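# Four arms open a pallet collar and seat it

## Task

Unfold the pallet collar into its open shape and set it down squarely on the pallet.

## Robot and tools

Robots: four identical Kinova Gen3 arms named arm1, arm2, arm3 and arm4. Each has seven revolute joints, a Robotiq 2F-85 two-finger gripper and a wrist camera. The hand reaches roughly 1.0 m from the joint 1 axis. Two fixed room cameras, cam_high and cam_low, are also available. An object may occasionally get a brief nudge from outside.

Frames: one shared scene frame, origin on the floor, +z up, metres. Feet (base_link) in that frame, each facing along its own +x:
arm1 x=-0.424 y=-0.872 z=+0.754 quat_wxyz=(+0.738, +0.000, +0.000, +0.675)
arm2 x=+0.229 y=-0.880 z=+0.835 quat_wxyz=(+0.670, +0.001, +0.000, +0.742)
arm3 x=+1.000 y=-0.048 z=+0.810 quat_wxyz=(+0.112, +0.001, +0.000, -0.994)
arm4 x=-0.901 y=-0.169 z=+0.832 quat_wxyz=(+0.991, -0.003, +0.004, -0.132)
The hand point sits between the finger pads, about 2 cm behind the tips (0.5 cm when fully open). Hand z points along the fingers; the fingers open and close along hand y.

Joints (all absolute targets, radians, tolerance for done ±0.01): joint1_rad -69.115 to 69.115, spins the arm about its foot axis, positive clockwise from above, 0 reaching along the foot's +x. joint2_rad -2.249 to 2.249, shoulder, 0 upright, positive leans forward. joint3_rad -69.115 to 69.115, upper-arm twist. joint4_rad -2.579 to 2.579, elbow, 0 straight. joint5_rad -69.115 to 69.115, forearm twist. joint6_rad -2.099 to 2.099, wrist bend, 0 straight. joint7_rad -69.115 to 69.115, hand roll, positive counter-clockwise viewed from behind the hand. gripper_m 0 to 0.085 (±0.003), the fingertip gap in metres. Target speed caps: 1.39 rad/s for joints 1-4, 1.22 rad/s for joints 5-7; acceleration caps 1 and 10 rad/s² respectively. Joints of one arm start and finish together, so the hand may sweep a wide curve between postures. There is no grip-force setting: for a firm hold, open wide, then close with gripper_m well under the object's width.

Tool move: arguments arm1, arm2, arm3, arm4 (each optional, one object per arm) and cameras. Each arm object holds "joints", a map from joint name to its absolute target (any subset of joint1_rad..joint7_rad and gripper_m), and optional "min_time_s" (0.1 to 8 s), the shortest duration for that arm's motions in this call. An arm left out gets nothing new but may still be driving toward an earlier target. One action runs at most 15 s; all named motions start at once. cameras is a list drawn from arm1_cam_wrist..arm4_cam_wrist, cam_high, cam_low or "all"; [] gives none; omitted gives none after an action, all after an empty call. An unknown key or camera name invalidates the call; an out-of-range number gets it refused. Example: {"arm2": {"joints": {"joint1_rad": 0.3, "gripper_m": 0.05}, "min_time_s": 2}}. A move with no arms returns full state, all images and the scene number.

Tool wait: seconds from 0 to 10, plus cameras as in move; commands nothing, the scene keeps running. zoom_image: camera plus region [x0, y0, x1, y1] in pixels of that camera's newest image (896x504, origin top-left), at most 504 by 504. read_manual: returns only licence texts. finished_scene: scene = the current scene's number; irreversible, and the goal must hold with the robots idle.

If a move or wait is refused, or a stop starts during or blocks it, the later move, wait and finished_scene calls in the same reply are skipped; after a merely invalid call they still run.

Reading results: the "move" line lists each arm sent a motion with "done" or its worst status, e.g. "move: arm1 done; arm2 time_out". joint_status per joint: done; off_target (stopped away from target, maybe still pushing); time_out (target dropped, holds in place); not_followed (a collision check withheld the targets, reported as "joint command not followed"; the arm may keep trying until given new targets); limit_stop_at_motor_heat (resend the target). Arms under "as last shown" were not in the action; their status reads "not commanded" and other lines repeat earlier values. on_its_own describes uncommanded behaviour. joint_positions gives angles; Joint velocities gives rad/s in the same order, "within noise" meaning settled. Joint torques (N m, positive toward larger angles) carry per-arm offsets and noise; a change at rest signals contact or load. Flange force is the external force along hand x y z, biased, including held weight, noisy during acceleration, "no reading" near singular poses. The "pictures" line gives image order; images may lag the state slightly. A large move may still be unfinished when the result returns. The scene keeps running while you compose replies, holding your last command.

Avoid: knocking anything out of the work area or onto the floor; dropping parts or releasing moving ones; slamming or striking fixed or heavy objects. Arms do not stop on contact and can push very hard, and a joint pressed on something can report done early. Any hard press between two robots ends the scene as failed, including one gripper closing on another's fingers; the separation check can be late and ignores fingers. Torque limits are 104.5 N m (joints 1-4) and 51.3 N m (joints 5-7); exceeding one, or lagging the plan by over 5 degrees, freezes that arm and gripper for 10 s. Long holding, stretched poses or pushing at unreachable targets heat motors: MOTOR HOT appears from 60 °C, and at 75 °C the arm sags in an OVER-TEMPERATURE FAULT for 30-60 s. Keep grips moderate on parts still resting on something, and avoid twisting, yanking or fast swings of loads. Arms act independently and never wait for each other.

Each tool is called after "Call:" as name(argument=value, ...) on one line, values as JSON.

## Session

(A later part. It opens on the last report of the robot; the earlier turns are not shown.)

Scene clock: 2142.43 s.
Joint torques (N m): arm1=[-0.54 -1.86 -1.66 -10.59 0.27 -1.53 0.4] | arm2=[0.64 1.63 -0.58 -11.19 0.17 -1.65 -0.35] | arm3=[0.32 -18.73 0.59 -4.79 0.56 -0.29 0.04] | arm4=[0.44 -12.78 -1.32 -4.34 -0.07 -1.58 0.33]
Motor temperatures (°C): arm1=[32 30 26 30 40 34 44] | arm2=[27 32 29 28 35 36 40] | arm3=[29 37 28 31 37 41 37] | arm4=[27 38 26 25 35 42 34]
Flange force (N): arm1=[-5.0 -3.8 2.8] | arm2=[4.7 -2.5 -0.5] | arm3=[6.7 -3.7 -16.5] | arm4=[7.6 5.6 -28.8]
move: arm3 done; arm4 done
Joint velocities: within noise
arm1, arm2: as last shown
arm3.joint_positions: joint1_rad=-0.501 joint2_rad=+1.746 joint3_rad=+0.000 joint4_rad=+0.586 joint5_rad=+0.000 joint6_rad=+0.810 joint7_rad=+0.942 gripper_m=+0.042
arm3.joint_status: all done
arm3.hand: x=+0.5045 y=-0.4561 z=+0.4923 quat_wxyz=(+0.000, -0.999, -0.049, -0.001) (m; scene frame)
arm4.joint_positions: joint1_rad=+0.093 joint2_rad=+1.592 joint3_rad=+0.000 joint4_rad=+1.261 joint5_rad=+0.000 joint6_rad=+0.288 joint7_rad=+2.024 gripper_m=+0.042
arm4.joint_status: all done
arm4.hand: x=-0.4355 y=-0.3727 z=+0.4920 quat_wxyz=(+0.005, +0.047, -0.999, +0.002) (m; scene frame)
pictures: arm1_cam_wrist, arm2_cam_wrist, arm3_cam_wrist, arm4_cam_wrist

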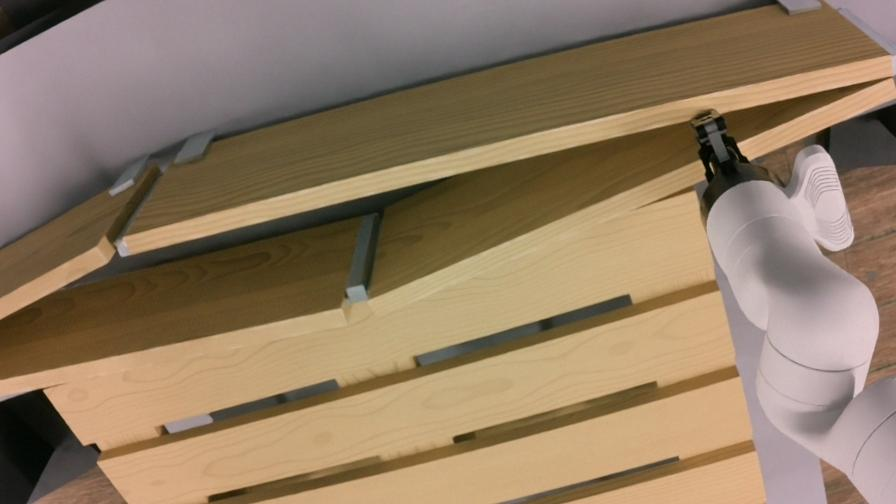

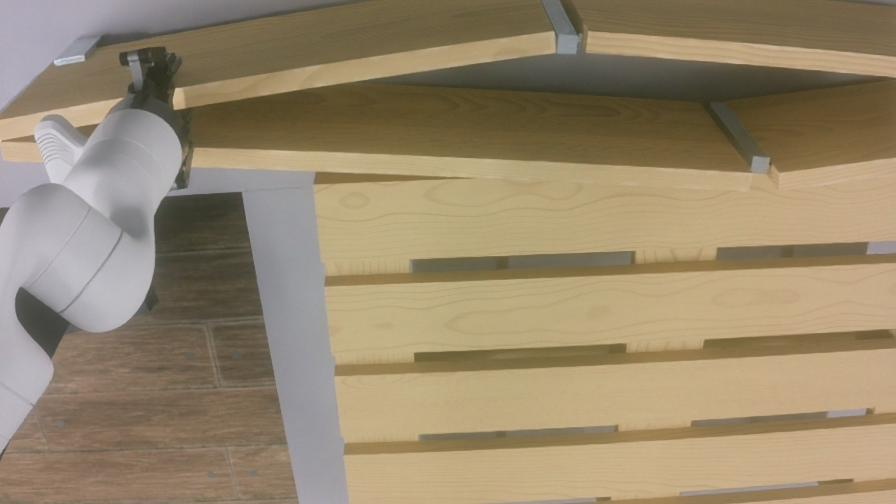

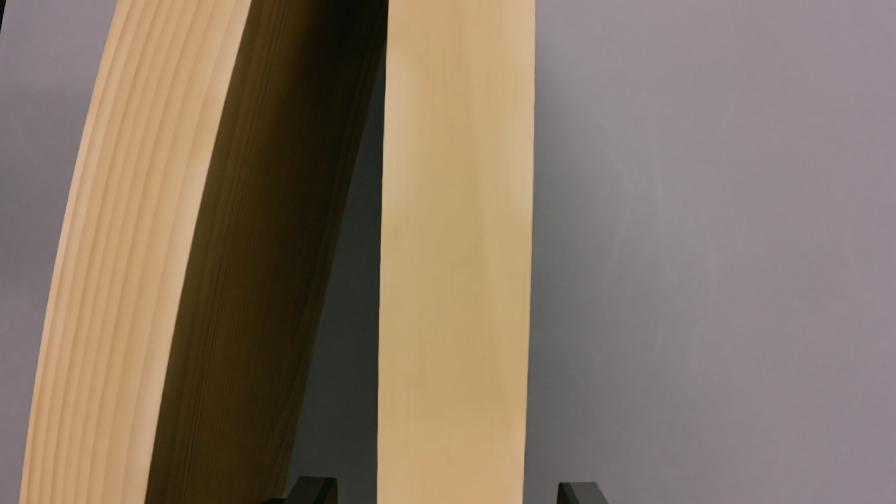

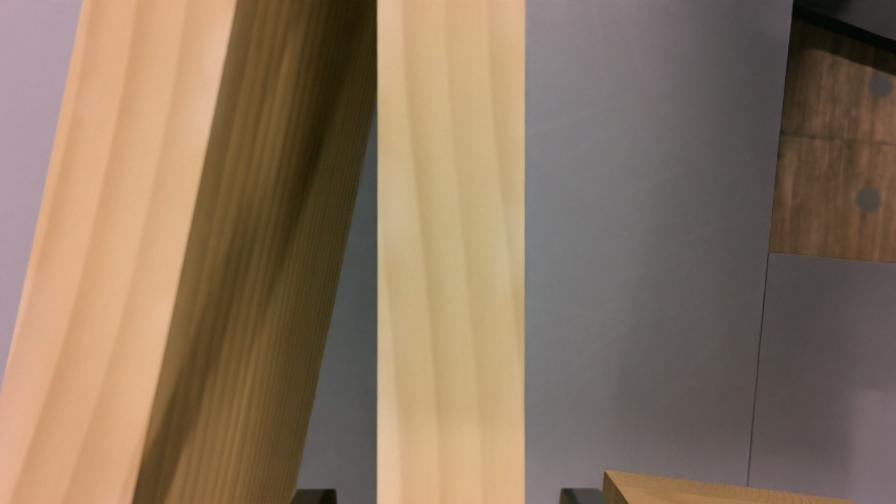

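Call:
move(arm3={"joints": {"joint2_rad": 1.7320, "joint4_rad": 0.6052, "joint6_rad": 0.8044}, "min_time_s": 0.8}, arm4={"joints": {"joint2_rad": 1.5805, "joint4_rad": 1.2728, "joint6_rad": 0.2883}, "min_time_s": 0.8})

Call:
move(arm3={"joints": {"gripper_m": 0.0}}, arm4={"joints": {"gripper_m": 0.0}}, cameras=["arm1_cam_wrist", "arm2_cam_wrist", "arm3_cam_wrist", "arm4_cam_wrist"])

Scene clock: 2206.73 s.
Joint torques (N m): arm1=[-0.54 -1.86 -1.65 -10.57 0.25 -1.53 0.4] | arm2=[0.66 1.62 -0.6 -11.16 0.24 -1.71 -0.34] | arm3=[-0.76 -25.94 0.36 -7.1 0.49 0.12 -0.01] | arm4=[0.45 -22.58 -0.49 -2.36 -0.17 0.37 -0.03]
Motor temperatures (°C): arm1=[32 30 26 30 40 34 44] | arm2=[27 31 29 28 35 36 40] | arm3=[29 35 28 31 37 41 37] | arm4=[27 36 26 25 35 42 34]
Flange force (N): arm1=[-5.0 -3.8 2.7] | arm2=[4.6 -2.5 -0.7] | arm3=[5.9 -5.2 -4.7] | arm4=[0.5 1.0 -0.6]
move: arm3 done; arm4 done
Joint velocities: within noise
arm1, arm2: as last shown
arm3.joint_positions: joint1_rad=-0.501 joint2_rad=+1.732 joint3_rad=+0.000 joint4_rad=+0.605 joint5_rad=+0.000 joint6_rad=+0.804 joint7_rad=+0.942 gripper_m=+0.042
arm3.joint_status: all done
arm3.hand: x=+0.5046 y=-0.4559 z=+0.4970 quat_wxyz=(+0.000, -0.999, -0.049, -0.001) (m; scene frame)
arm4.joint_positions: joint1_rad=+0.093 joint2_rad=+1.581 joint3_rad=+0.000 joint4_rad=+1.273 joint5_rad=+0.000 joint6_rad=+0.288 joint7_rad=+2.024 gripper_m=+0.042
arm4.joint_status: all done
arm4.hand: x=-0.4355 y=-0.3727 z=+0.4970 quat_wxyz=(+0.005, +0.047, -0.999, +0.002) (m; scene frame)
pictures: none

Scene clock: 2207.53 s.
Joint torques (N m): arm1=[-0.55 -1.89 -1.69 -10.61 0.26 -1.53 0.37] | arm2=[0.65 1.6 -0.63 -11.1 0.22 -1.67 -0.31] | arm3=[-0.81 -24.29 0.17 -7.8 0.46 -1.17 0.17] | arm4=[1.17 -20.94 1.24 -3.83 0.47 -0.86 0.28]
Motor temperatures (°C): arm1=[32 30 26 30 40 34 44] | arm2=[27 31 29 28 35 36 40] | arm3=[29 35 28 31 37 41 37] | arm4=[27 36 26 25 35 42 34]
Flange force (N): arm1=[-5.0 -4.0 2.9] | arm2=[4.4 -2.5 -0.7] | arm3=[9.1 -7.1 -11.0] | arm4=[2.2 4.2 -8.0]
move: arm3 off_target; arm4 off_target
Joint velocities: within noise
arm1.joint_positions: joint1_rad=+0.303 joint2_rad=-0.562 joint3_rad=+0.000 joint4_rad=+2.063 joint5_rad=+0.000 joint6_rad=+1.099 joint7_rad=+1.571 gripper_m=+0.085
arm1.joint_status: not commanded
arm1.hand: x=-0.3049 y=-0.6503 z=+1.1495 quat_wxyz=(-0.222, +0.536, -0.801, -0.149) (m; scene frame)
arm2: as last shown
arm3.joint_positions: joint1_rad=-0.501 joint2_rad=+1.732 joint3_rad=+0.000 joint4_rad=+0.605 joint5_rad=+0.000 joint6_rad=+0.804 joint7_rad=+0.942 gripper_m=+0.018
arm3.joint_status: gripper_m off_target (ended at +0.018, target +0.000)
arm3.hand: x=+0.5045 y=-0.4560 z=+0.4972 quat_wxyz=(+0.000, -0.999, -0.049, -0.001) (m; scene frame)
arm4.joint_positions: joint1_rad=+0.093 joint2_rad=+1.580 joint3_rad=+0.000 joint4_rad=+1.273 joint5_rad=+0.000 joint6_rad=+0.288 joint7_rad=+2.024 gripper_m=+0.018
arm4.joint_status: gripper_m off_target (ended at +0.018, target +0.000)
arm4.hand: x=-0.4355 y=-0.3727 z=+0.4971 quat_wxyz=(+0.005, +0.047, -0.999, +0.002) (m; scene frame)
pictures: arm1_cam_wrist, arm2_cam_wrist, arm3_cam_wrist, arm4_cam_wrist

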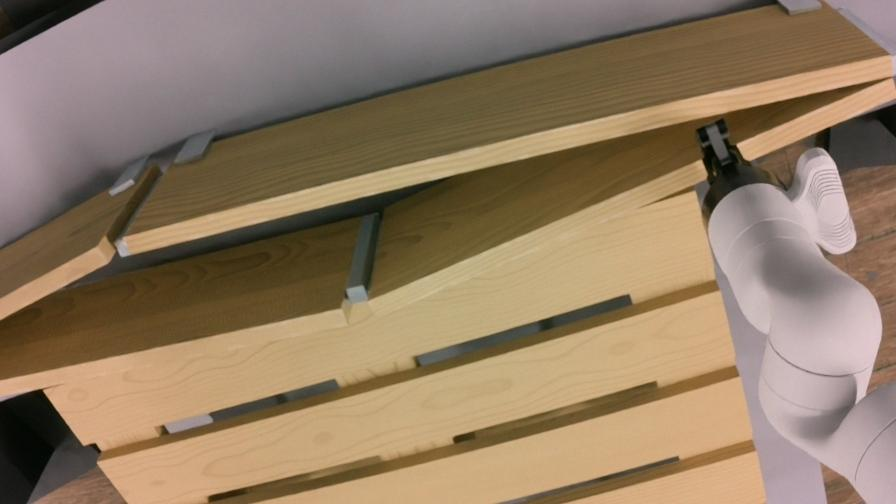

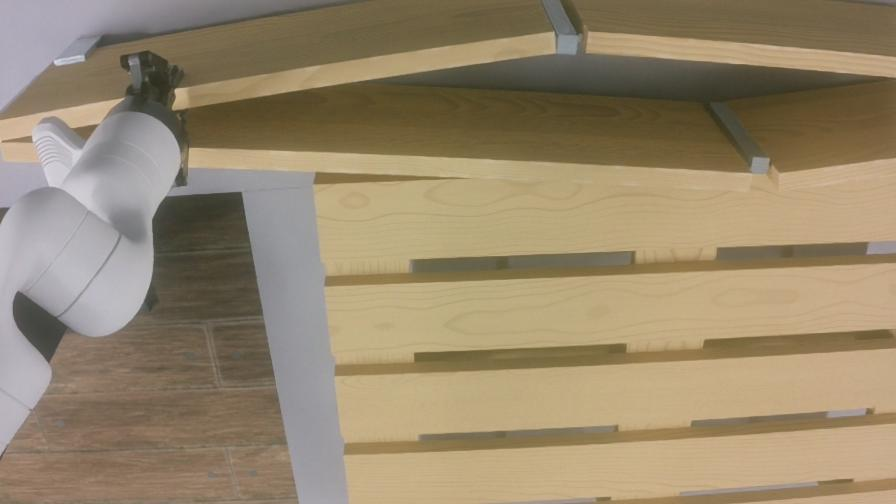

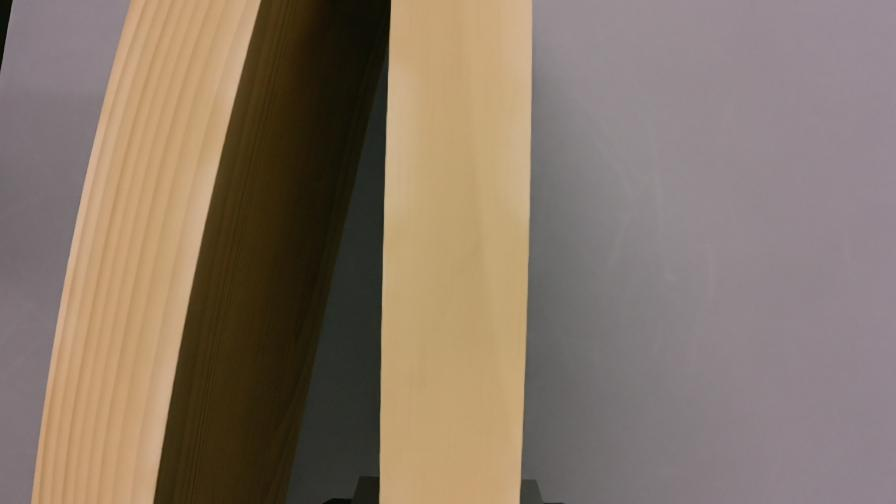

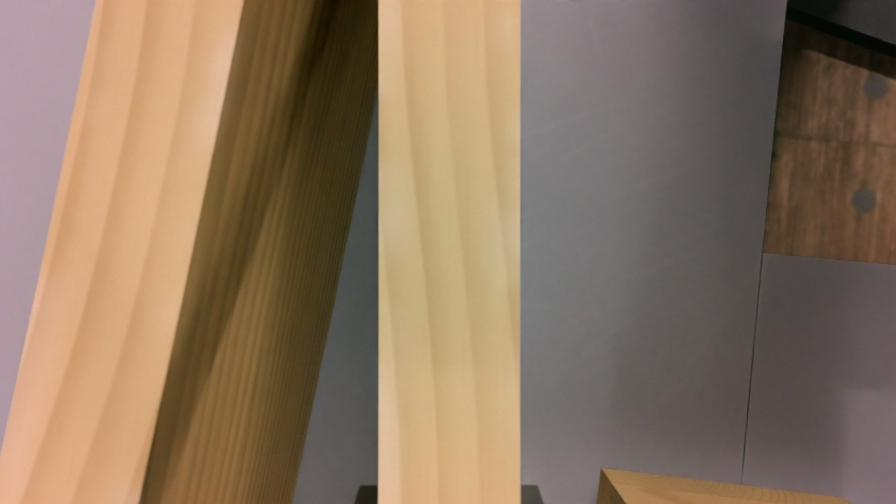

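Call:
move(arm3={"joints": {"joint2_rad": 1.5683, "joint4_rad": 0.7936, "joint6_rad": 0.7797}, "min_time_s": 2}, arm4={"joints": {"joint2_rad": 1.4332, "joint4_rad": 1.4069, "joint6_rad": 0.3015}, "min_time_s": 2}, cameras=["arm1_cam_wrist", "arm2_cam_wrist", "cam_low"])

Scene clock: 2263.17 s.
Joint torques (N m): arm1=[-0.54 -1.86 -1.62 -10.58 0.28 -1.53 0.38] | arm2=[0.73 1.53 -0.52 -11.3 0.16 -1.71 -0.38] | arm3=[-2.83 -43.34 -0.68 -12.5 -0.08 0.33 -0.2] | arm4=[1.05 -35.39 0.15 -3.1 -0.02 0.86 0.15]
Motor temperatures (°C): arm1=[32 30 26 30 40 34 44] | arm2=[27 31 29 28 35 36 39] | arm3=[29 35 28 31 37 41 37] | arm4=[27 36 26 25 35 42 34]
Flange force (N): arm1=[-5.0 -3.7 2.8] | arm2=[4.6 -2.4 -0.3] | arm3=[1.0 -6.2 24.5] | arm4=[-4.8 -0.2 28.1]
move: arm3 done; arm4 done
Joint velocities: within noise
arm1, arm2: as last shown
arm3.joint_positions: joint1_rad=-0.501 joint2_rad=+1.568 joint3_rad=+0.000 joint4_rad=+0.794 joint5_rad=+0.000 joint6_rad=+0.780 joint7_rad=+0.942 gripper_m=+0.018
arm3.joint_status: all done
arm3.hand: x=+0.5045 y=-0.4559 z=+0.5601 quat_wxyz=(+0.000, -0.999, -0.049, -0.001) (m; scene frame)
arm4.joint_positions: joint1_rad=+0.093 joint2_rad=+1.433 joint3_rad=+0.000 joint4_rad=+1.407 joint5_rad=+0.000 joint6_rad=+0.302 joint7_rad=+2.024 gripper_m=+0.018
arm4.joint_status: all done
arm4.hand: x=-0.4349 y=-0.3724 z=+0.5600 quat_wxyz=(+0.005, +0.048, -0.999, +0.002) (m; scene frame)
pictures: arm1_cam_wrist, arm2_cam_wrist, cam_low

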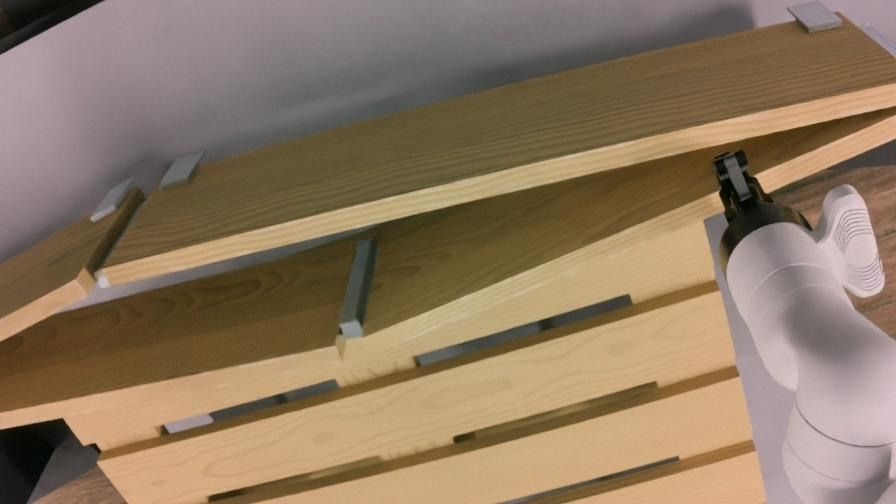

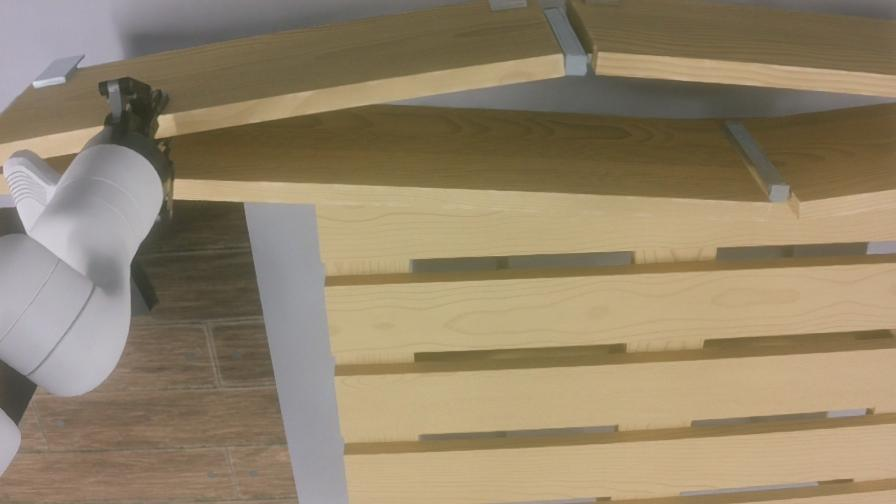

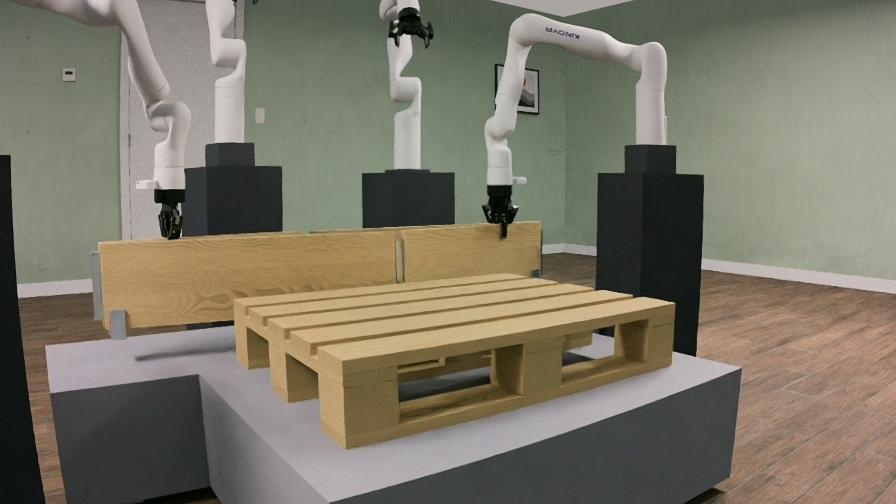

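Call:
move(arm3={"joints": {"joint2_rad": 1.4284, "joint4_rad": 0.9144, "joint6_rad": 0.7988}, "min_time_s": 1.8}, arm4={"joints": {"joint2_rad": 1.2908, "joint4_rad": 1.5081, "joint6_rad": 0.3427}, "min_time_s": 1.8})

Call:
move(arm3={"joints": {"joint2_rad": 1.3011, "joint4_rad": 0.9901, "joint6_rad": 0.8504}, "min_time_s": 1.8}, arm4={"joints": {"joint2_rad": 1.1490, "joint4_rad": 1.5795, "joint6_rad": 0.4131}, "min_time_s": 1.8}, cameras=["arm1_cam_wrist", "arm2_cam_wrist", "arm3_cam_wrist", "arm4_cam_wrist", "cam_high"])

Scene clock: 2276.23 s.
Joint torques (N m): arm1=[-0.53 -1.84 -1.7 -10.57 0.26 -1.54 0.37] | arm2=[0.68 1.64 -0.61 -11.08 0.25 -1.7 -0.35] | arm3=[-0.81 -44.91 0.96 -14.26 0.57 -0.51 -0.14] | arm4=[0.4 -37.33 -0.51 -6.1 -0.12 -0.19 0.13]
Motor temperatures (°C): arm1=[32 30 26 30 40 34 44] | arm2=[27 31 29 28 35 36 39] | arm3=[29 37 28 31 37 41 37] | arm4=[27 38 26 25 35 41 34]
Flange force (N): arm1=[-4.9 -4.1 2.7] | arm2=[4.4 -2.6 -0.9] | arm3=[4.6 -4.7 25.7] | arm4=[-0.7 0.7 28.3]
move: arm3 done; arm4 done
Joint velocities: within noise
arm1, arm2: as last shown
arm3.joint_positions: joint1_rad=-0.501 joint2_rad=+1.428 joint3_rad=+0.000 joint4_rad=+0.914 joint5_rad=+0.000 joint6_rad=+0.799 joint7_rad=+0.942 gripper_m=+0.018
arm3.joint_status: all done
arm3.hand: x=+0.5044 y=-0.4558 z=+0.6230 quat_wxyz=(+0.000, -0.999, -0.049, -0.001) (m; scene frame)
arm4.joint_positions: joint1_rad=+0.093 joint2_rad=+1.291 joint3_rad=+0.000 joint4_rad=+1.508 joint5_rad=+0.000 joint6_rad=+0.343 joint7_rad=+2.024 gripper_m=+0.018
arm4.joint_status: all done
arm4.hand: x=-0.4344 y=-0.3721 z=+0.6227 quat_wxyz=(+0.005, +0.048, -0.999, +0.002) (m; scene frame)
pictures: none

Scene clock: 2278.33 s.
Joint torques (N m): arm1=[-0.53 -1.84 -1.64 -10.59 0.26 -1.54 0.37] | arm2=[0.63 1.6 -0.51 -11.14 0.17 -1.67 -0.41] | arm3=[-0.59 -44.99 1.21 -15.13 0.67 -0.63 -0.11] | arm4=[0.33 -37.2 -0.62 -7.67 -0.15 -0.36 0.11]
Motor temperatures (°C): arm1=[32 30 26 30 40 34 44] | arm2=[27 31 29 28 35 36 39] | arm3=[29 37 28 31 37 41 37] | arm4=[27 38 26 25 35 41 34]
Flange force (N): arm1=[-4.9 -3.9 2.7] | arm2=[4.5 -2.4 -0.6] | arm3=[4.8 -4.4 26.6] | arm4=[0.0 0.9 28.3]
move: arm3 done; arm4 done
Joint velocities: within noise
arm1, arm2: as last shown
arm3.joint_positions: joint1_rad=-0.501 joint2_rad=+1.301 joint3_rad=+0.000 joint4_rad=+0.990 joint5_rad=+0.000 joint6_rad=+0.850 joint7_rad=+0.942 gripper_m=+0.018
arm3.joint_status: all done
arm3.hand: x=+0.5042 y=-0.4558 z=+0.6873 quat_wxyz=(+0.000, -0.999, -0.049, -0.001) (m; scene frame)
arm4.joint_positions: joint1_rad=+0.093 joint2_rad=+1.149 joint3_rad=+0.000 joint4_rad=+1.579 joint5_rad=+0.000 joint6_rad=+0.413 joint7_rad=+2.024 gripper_m=+0.018
arm4.joint_status: all done
arm4.hand: x=-0.4338 y=-0.3719 z=+0.6868 quat_wxyz=(+0.005, +0.048, -0.999, +0.002) (m; scene frame)
pictures: arm1_cam_wrist, arm2_cam_wrist, arm3_cam_wrist, arm4_cam_wrist, cam_high

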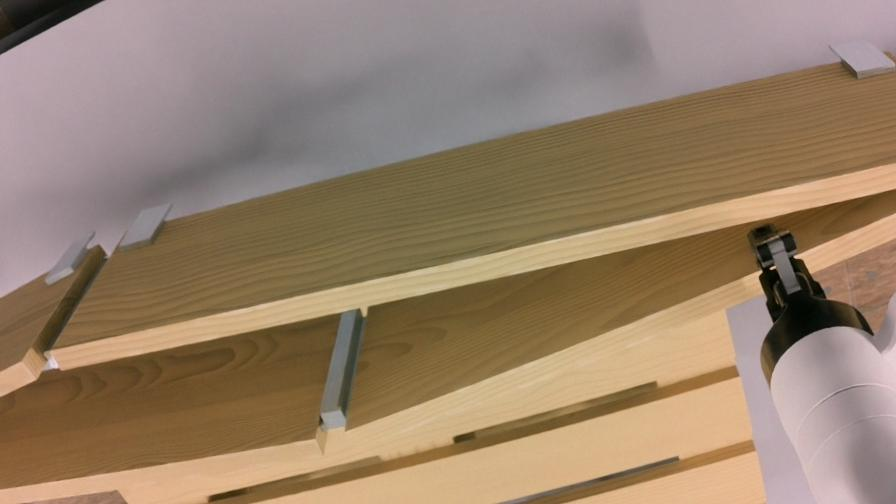

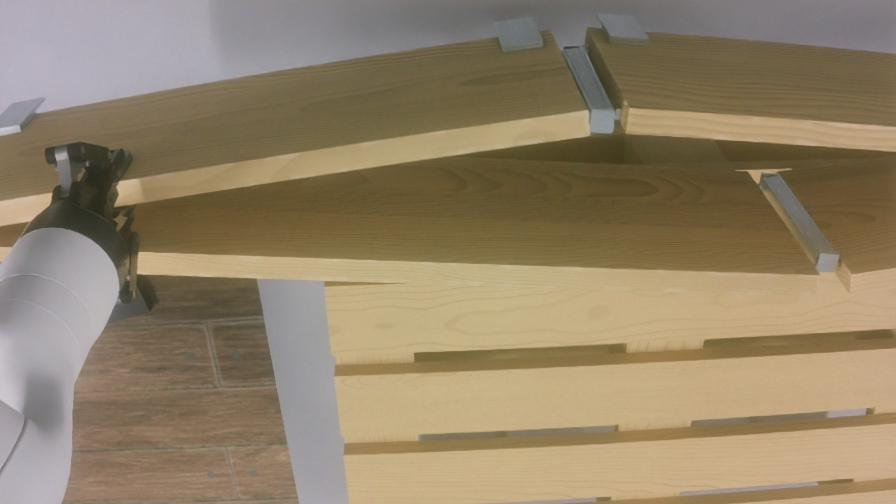

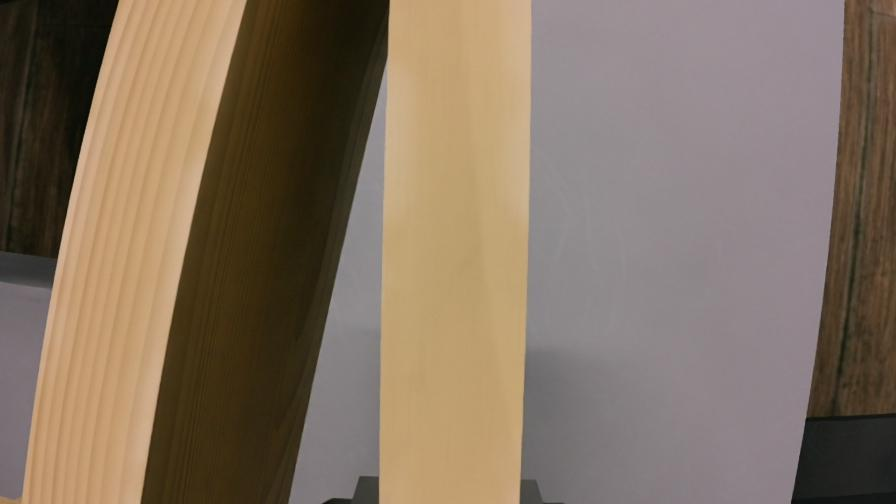

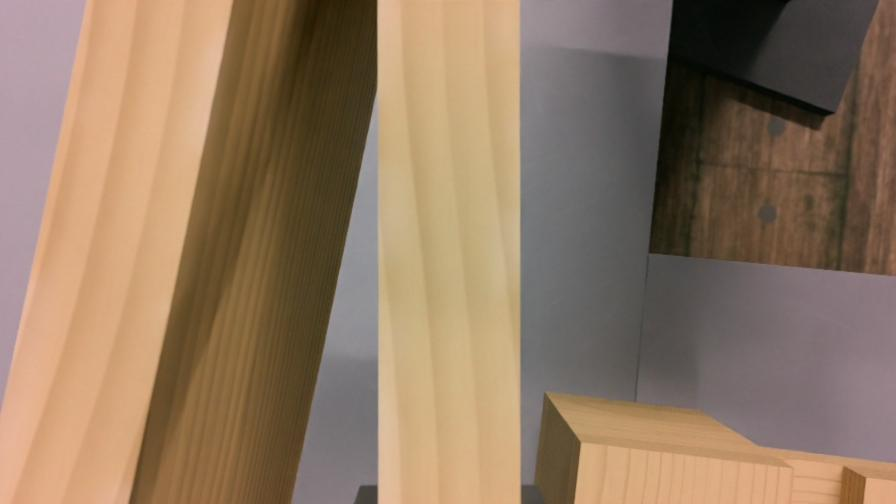

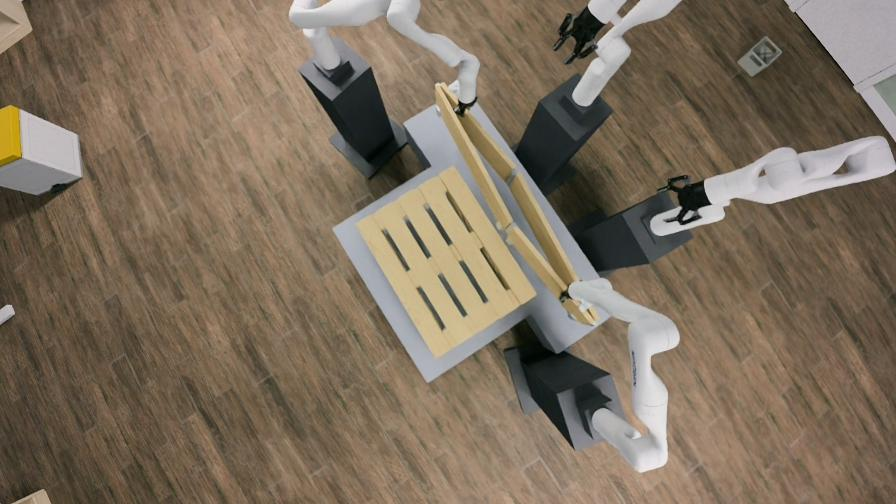

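Call:
move(arm3={"joints": {"joint1_rad": -0.3736, "joint2_rad": 1.2084, "joint4_rad": 1.2546, "joint6_rad": 0.6786, "joint7_rad": 1.3133}, "min_time_s": 2.5}, arm4={"joints": {"joint1_rad": 0.0185, "joint2_rad": 1.1334, "joint4_rad": 1.6434, "joint6_rad": 0.3648, "joint7_rad": 2.1946}, "min_time_s": 2.5}, cameras=["arm1_cam_wrist", "arm2_cam_wrist", "cam_high"])

Scene clock: 2519.57 s.
Joint torques (N m): arm1=[-0.57 -1.84 -1.68 -10.57 0.28 -1.57 0.36] | arm2=[0.69 1.63 -0.59 -11.15 0.2 -1.72 -0.36] | arm3=[-1.41 -41.7 -0.23 -12.39 -0.01 -0.49 -0.16] | arm4=[0.13 -34.81 -0.99 -5.21 -0.01 0.59 0.47]
Motor temperatures (°C): arm1=[31 30 26 30 39 34 43] | arm2=[27 30 29 28 35 36 39] | arm3=[29 57 28 32 37 40 36] | arm4=[27 55 26 25 35 41 34]
Flange force (N): arm1=[-4.9 -4.0 2.5] | arm2=[4.6 -2.6 -0.8] | arm3=[2.8 -3.2 27.0] | arm4=[-2.0 -0.2 28.0]
move: arm3 done; arm4 done
Joint velocities: within noise
arm1: as last shown
arm2.joint_positions: joint1_rad=+0.140 joint2_rad=-0.562 joint3_rad=+0.000 joint4_rad=+2.063 joint5_rad=+0.000 joint6_rad=+1.099 joint7_rad=+1.571 gripper_m=+0.050
arm2.joint_status: not commanded
arm2.hand: x=+0.2641 y=-0.6321 z=+1.2317 quat_wxyz=(-0.193, +0.668, -0.694, -0.187) (m; scene frame)
arm3.joint_positions: joint1_rad=-0.374 joint2_rad=+1.208 joint3_rad=+0.000 joint4_rad=+1.255 joint5_rad=+0.000 joint6_rad=+0.679 joint7_rad=+1.313 gripper_m=+0.018
arm3.joint_status: all done
arm3.hand: x=+0.4984 y=-0.3605 z=+0.6870 quat_wxyz=(+0.000, -0.985, -0.170, -0.001) (m; scene frame)
arm4.joint_positions: joint1_rad=+0.019 joint2_rad=+1.133 joint3_rad=+0.000 joint4_rad=+1.643 joint5_rad=+0.000 joint6_rad=+0.365 joint7_rad=+2.195 gripper_m=+0.018
arm4.joint_status: all done
arm4.hand: x=-0.4361 y=-0.3319 z=+0.6869 quat_wxyz=(+0.005, +0.169, -0.986, +0.001) (m; scene frame)
pictures: arm1_cam_wrist, arm2_cam_wrist, cam_high

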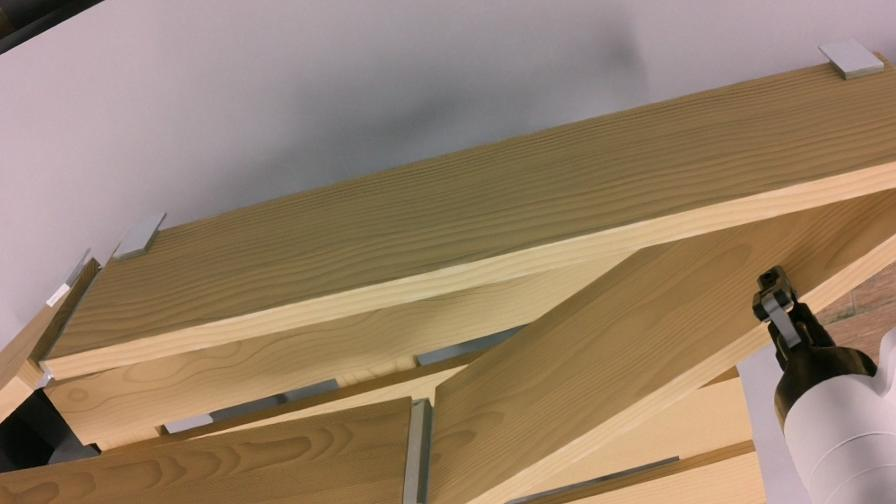

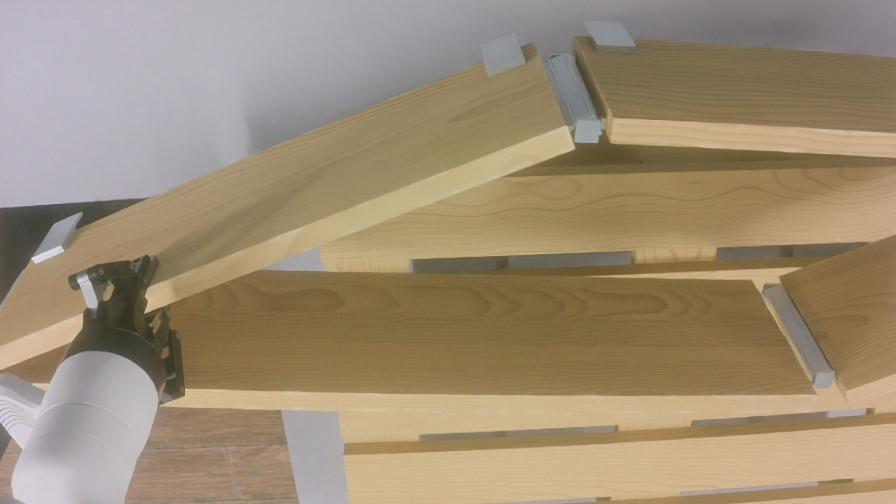

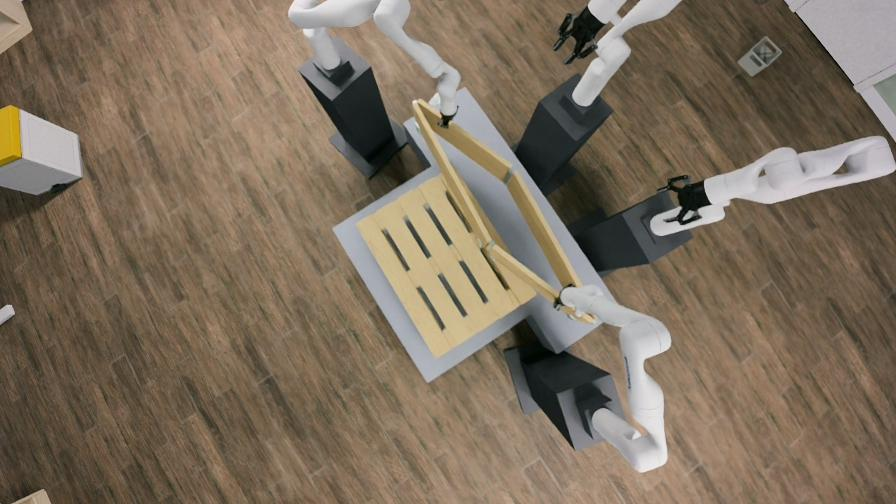

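Call:
move(arm3={"joints": {"joint1_rad": -0.2221, "joint2_rad": 1.1601, "joint4_rad": 1.4043, "joint6_rad": 0.5772, "joint7_rad": 1.7087}, "min_time_s": 2.5}, arm4={"joints": {"joint1_rad": -0.0657, "joint2_rad": 1.1261, "joint4_rad": 1.6764, "joint6_rad": 0.3391, "joint7_rad": 2.3543}, "min_time_s": 2.5})

Call:
move(arm3={"joints": {"joint1_rad": -0.0565, "joint2_rad": 1.1430, "joint4_rad": 1.4605, "joint6_rad": 0.5381, "joint7_rad": 2.1183}, "min_time_s": 2.5}, arm4={"joints": {"joint1_rad": -0.1578, "joint2_rad": 1.1251, "joint4_rad": 1.6808, "joint6_rad": 0.3357, "joint7_rad": 2.5062}, "min_time_s": 2.5}, cameras=["arm1_cam_wrist", "arm2_cam_wrist", "cam_high"])

Scene clock: 2536.67 s.
Joint torques (N m): arm1=[-0.58 -1.84 -1.71 -10.56 0.27 -1.55 0.4] | arm2=[0.7 1.57 -0.6 -11.11 0.26 -1.72 -0.35] | arm3=[-2.24 -38.81 -1.75 -9.37 -0.39 0.14 0.02] | arm4=[0.2 -32.66 -1.2 -2.61 0.09 1.65 0.6]
Motor temperatures (°C): arm1=[31 30 26 30 39 34 43] | arm2=[27 30 29 28 35 36 39] | arm3=[29 57 28 32 37 40 36] | arm4=[27 54 26 25 35 41 34]
Flange force (N): arm1=[-5.0 -4.0 2.6] | arm2=[4.3 -2.6 -0.8] | arm3=[0.0 -3.9 27.2] | arm4=[-4.7 -2.9 27.7]
move: arm3 done; arm4 done
Joint velocities: within noise
arm1, arm2: as last shown
arm3.joint_positions: joint1_rad=-0.222 joint2_rad=+1.160 joint3_rad=+0.000 joint4_rad=+1.404 joint5_rad=+0.000 joint6_rad=+0.577 joint7_rad=+1.709 gripper_m=+0.018
arm3.joint_status: all done
arm3.hand: x=+0.4872 y=-0.2667 z=+0.6870 quat_wxyz=(-0.001, -0.957, -0.289, -0.001) (m; scene frame)
arm4.joint_positions: joint1_rad=-0.066 joint2_rad=+1.126 joint3_rad=+0.000 joint4_rad=+1.676 joint5_rad=+0.000 joint6_rad=+0.339 joint7_rad=+2.354 gripper_m=+0.018
arm4.joint_status: all done
arm4.hand: x=-0.4329 y=-0.2903 z=+0.6867 quat_wxyz=(+0.005, +0.288, -0.958, +0.001) (m; scene frame)
pictures: none

Scene clock: 2539.50 s.
Joint torques (N m): arm1=[-0.57 -1.87 -1.63 -10.59 0.25 -1.52 0.36] | arm2=[0.59 1.61 -0.57 -11.15 0.21 -1.68 -0.34] | arm3=[-2.16 -37.61 -2.19 -7.93 -0.44 0.64 0.23] | arm4=[-0.05 -31.54 -1.72 -1.46 0.02 2.34 0.68]
Motor temperatures (°C): arm1=[31 30 26 30 39 34 43] | arm2=[27 30 29 28 35 36 39] | arm3=[29 57 28 32 37 40 36] | arm4=[27 54 26 25 35 41 34]
Flange force (N): arm1=[-5.0 -3.8 2.8] | arm2=[4.5 -2.4 -0.7] | arm3=[0.0 -4.0 27.7] | arm4=[-4.6 -4.7 27.2]
move: arm3 done; arm4 done
Joint velocities: within noise
arm1, arm2: as last shown
arm3.joint_positions: joint1_rad=-0.056 joint2_rad=+1.143 joint3_rad=+0.000 joint4_rad=+1.460 joint5_rad=+0.000 joint6_rad=+0.538 joint7_rad=+2.118 gripper_m=+0.018
arm3.joint_status: all done
arm3.hand: x=+0.4710 y=-0.1753 z=+0.6870 quat_wxyz=(-0.001, -0.915, -0.403, -0.001) (m; scene frame)
arm4.joint_positions: joint1_rad=-0.158 joint2_rad=+1.125 joint3_rad=+0.000 joint4_rad=+1.681 joint5_rad=+0.000 joint6_rad=+0.336 joint7_rad=+2.506 gripper_m=+0.018
arm4.joint_status: all done
arm4.hand: x=-0.4250 y=-0.2465 z=+0.6865 quat_wxyz=(+0.005, +0.402, -0.916, +0.000) (m; scene frame)
pictures: arm1_cam_wrist, arm2_cam_wrist, cam_high

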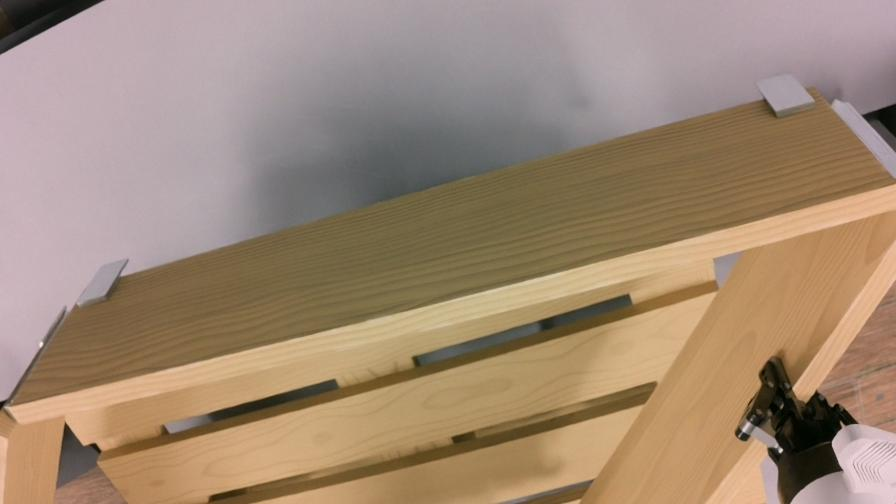

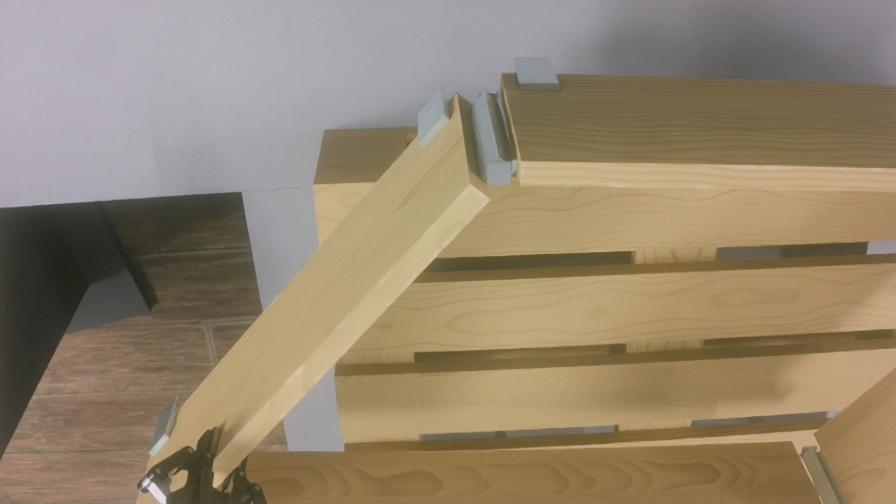

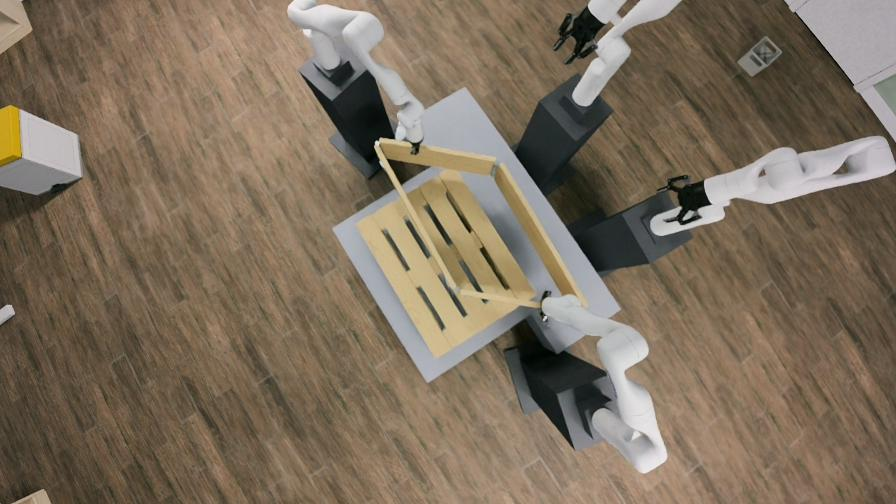

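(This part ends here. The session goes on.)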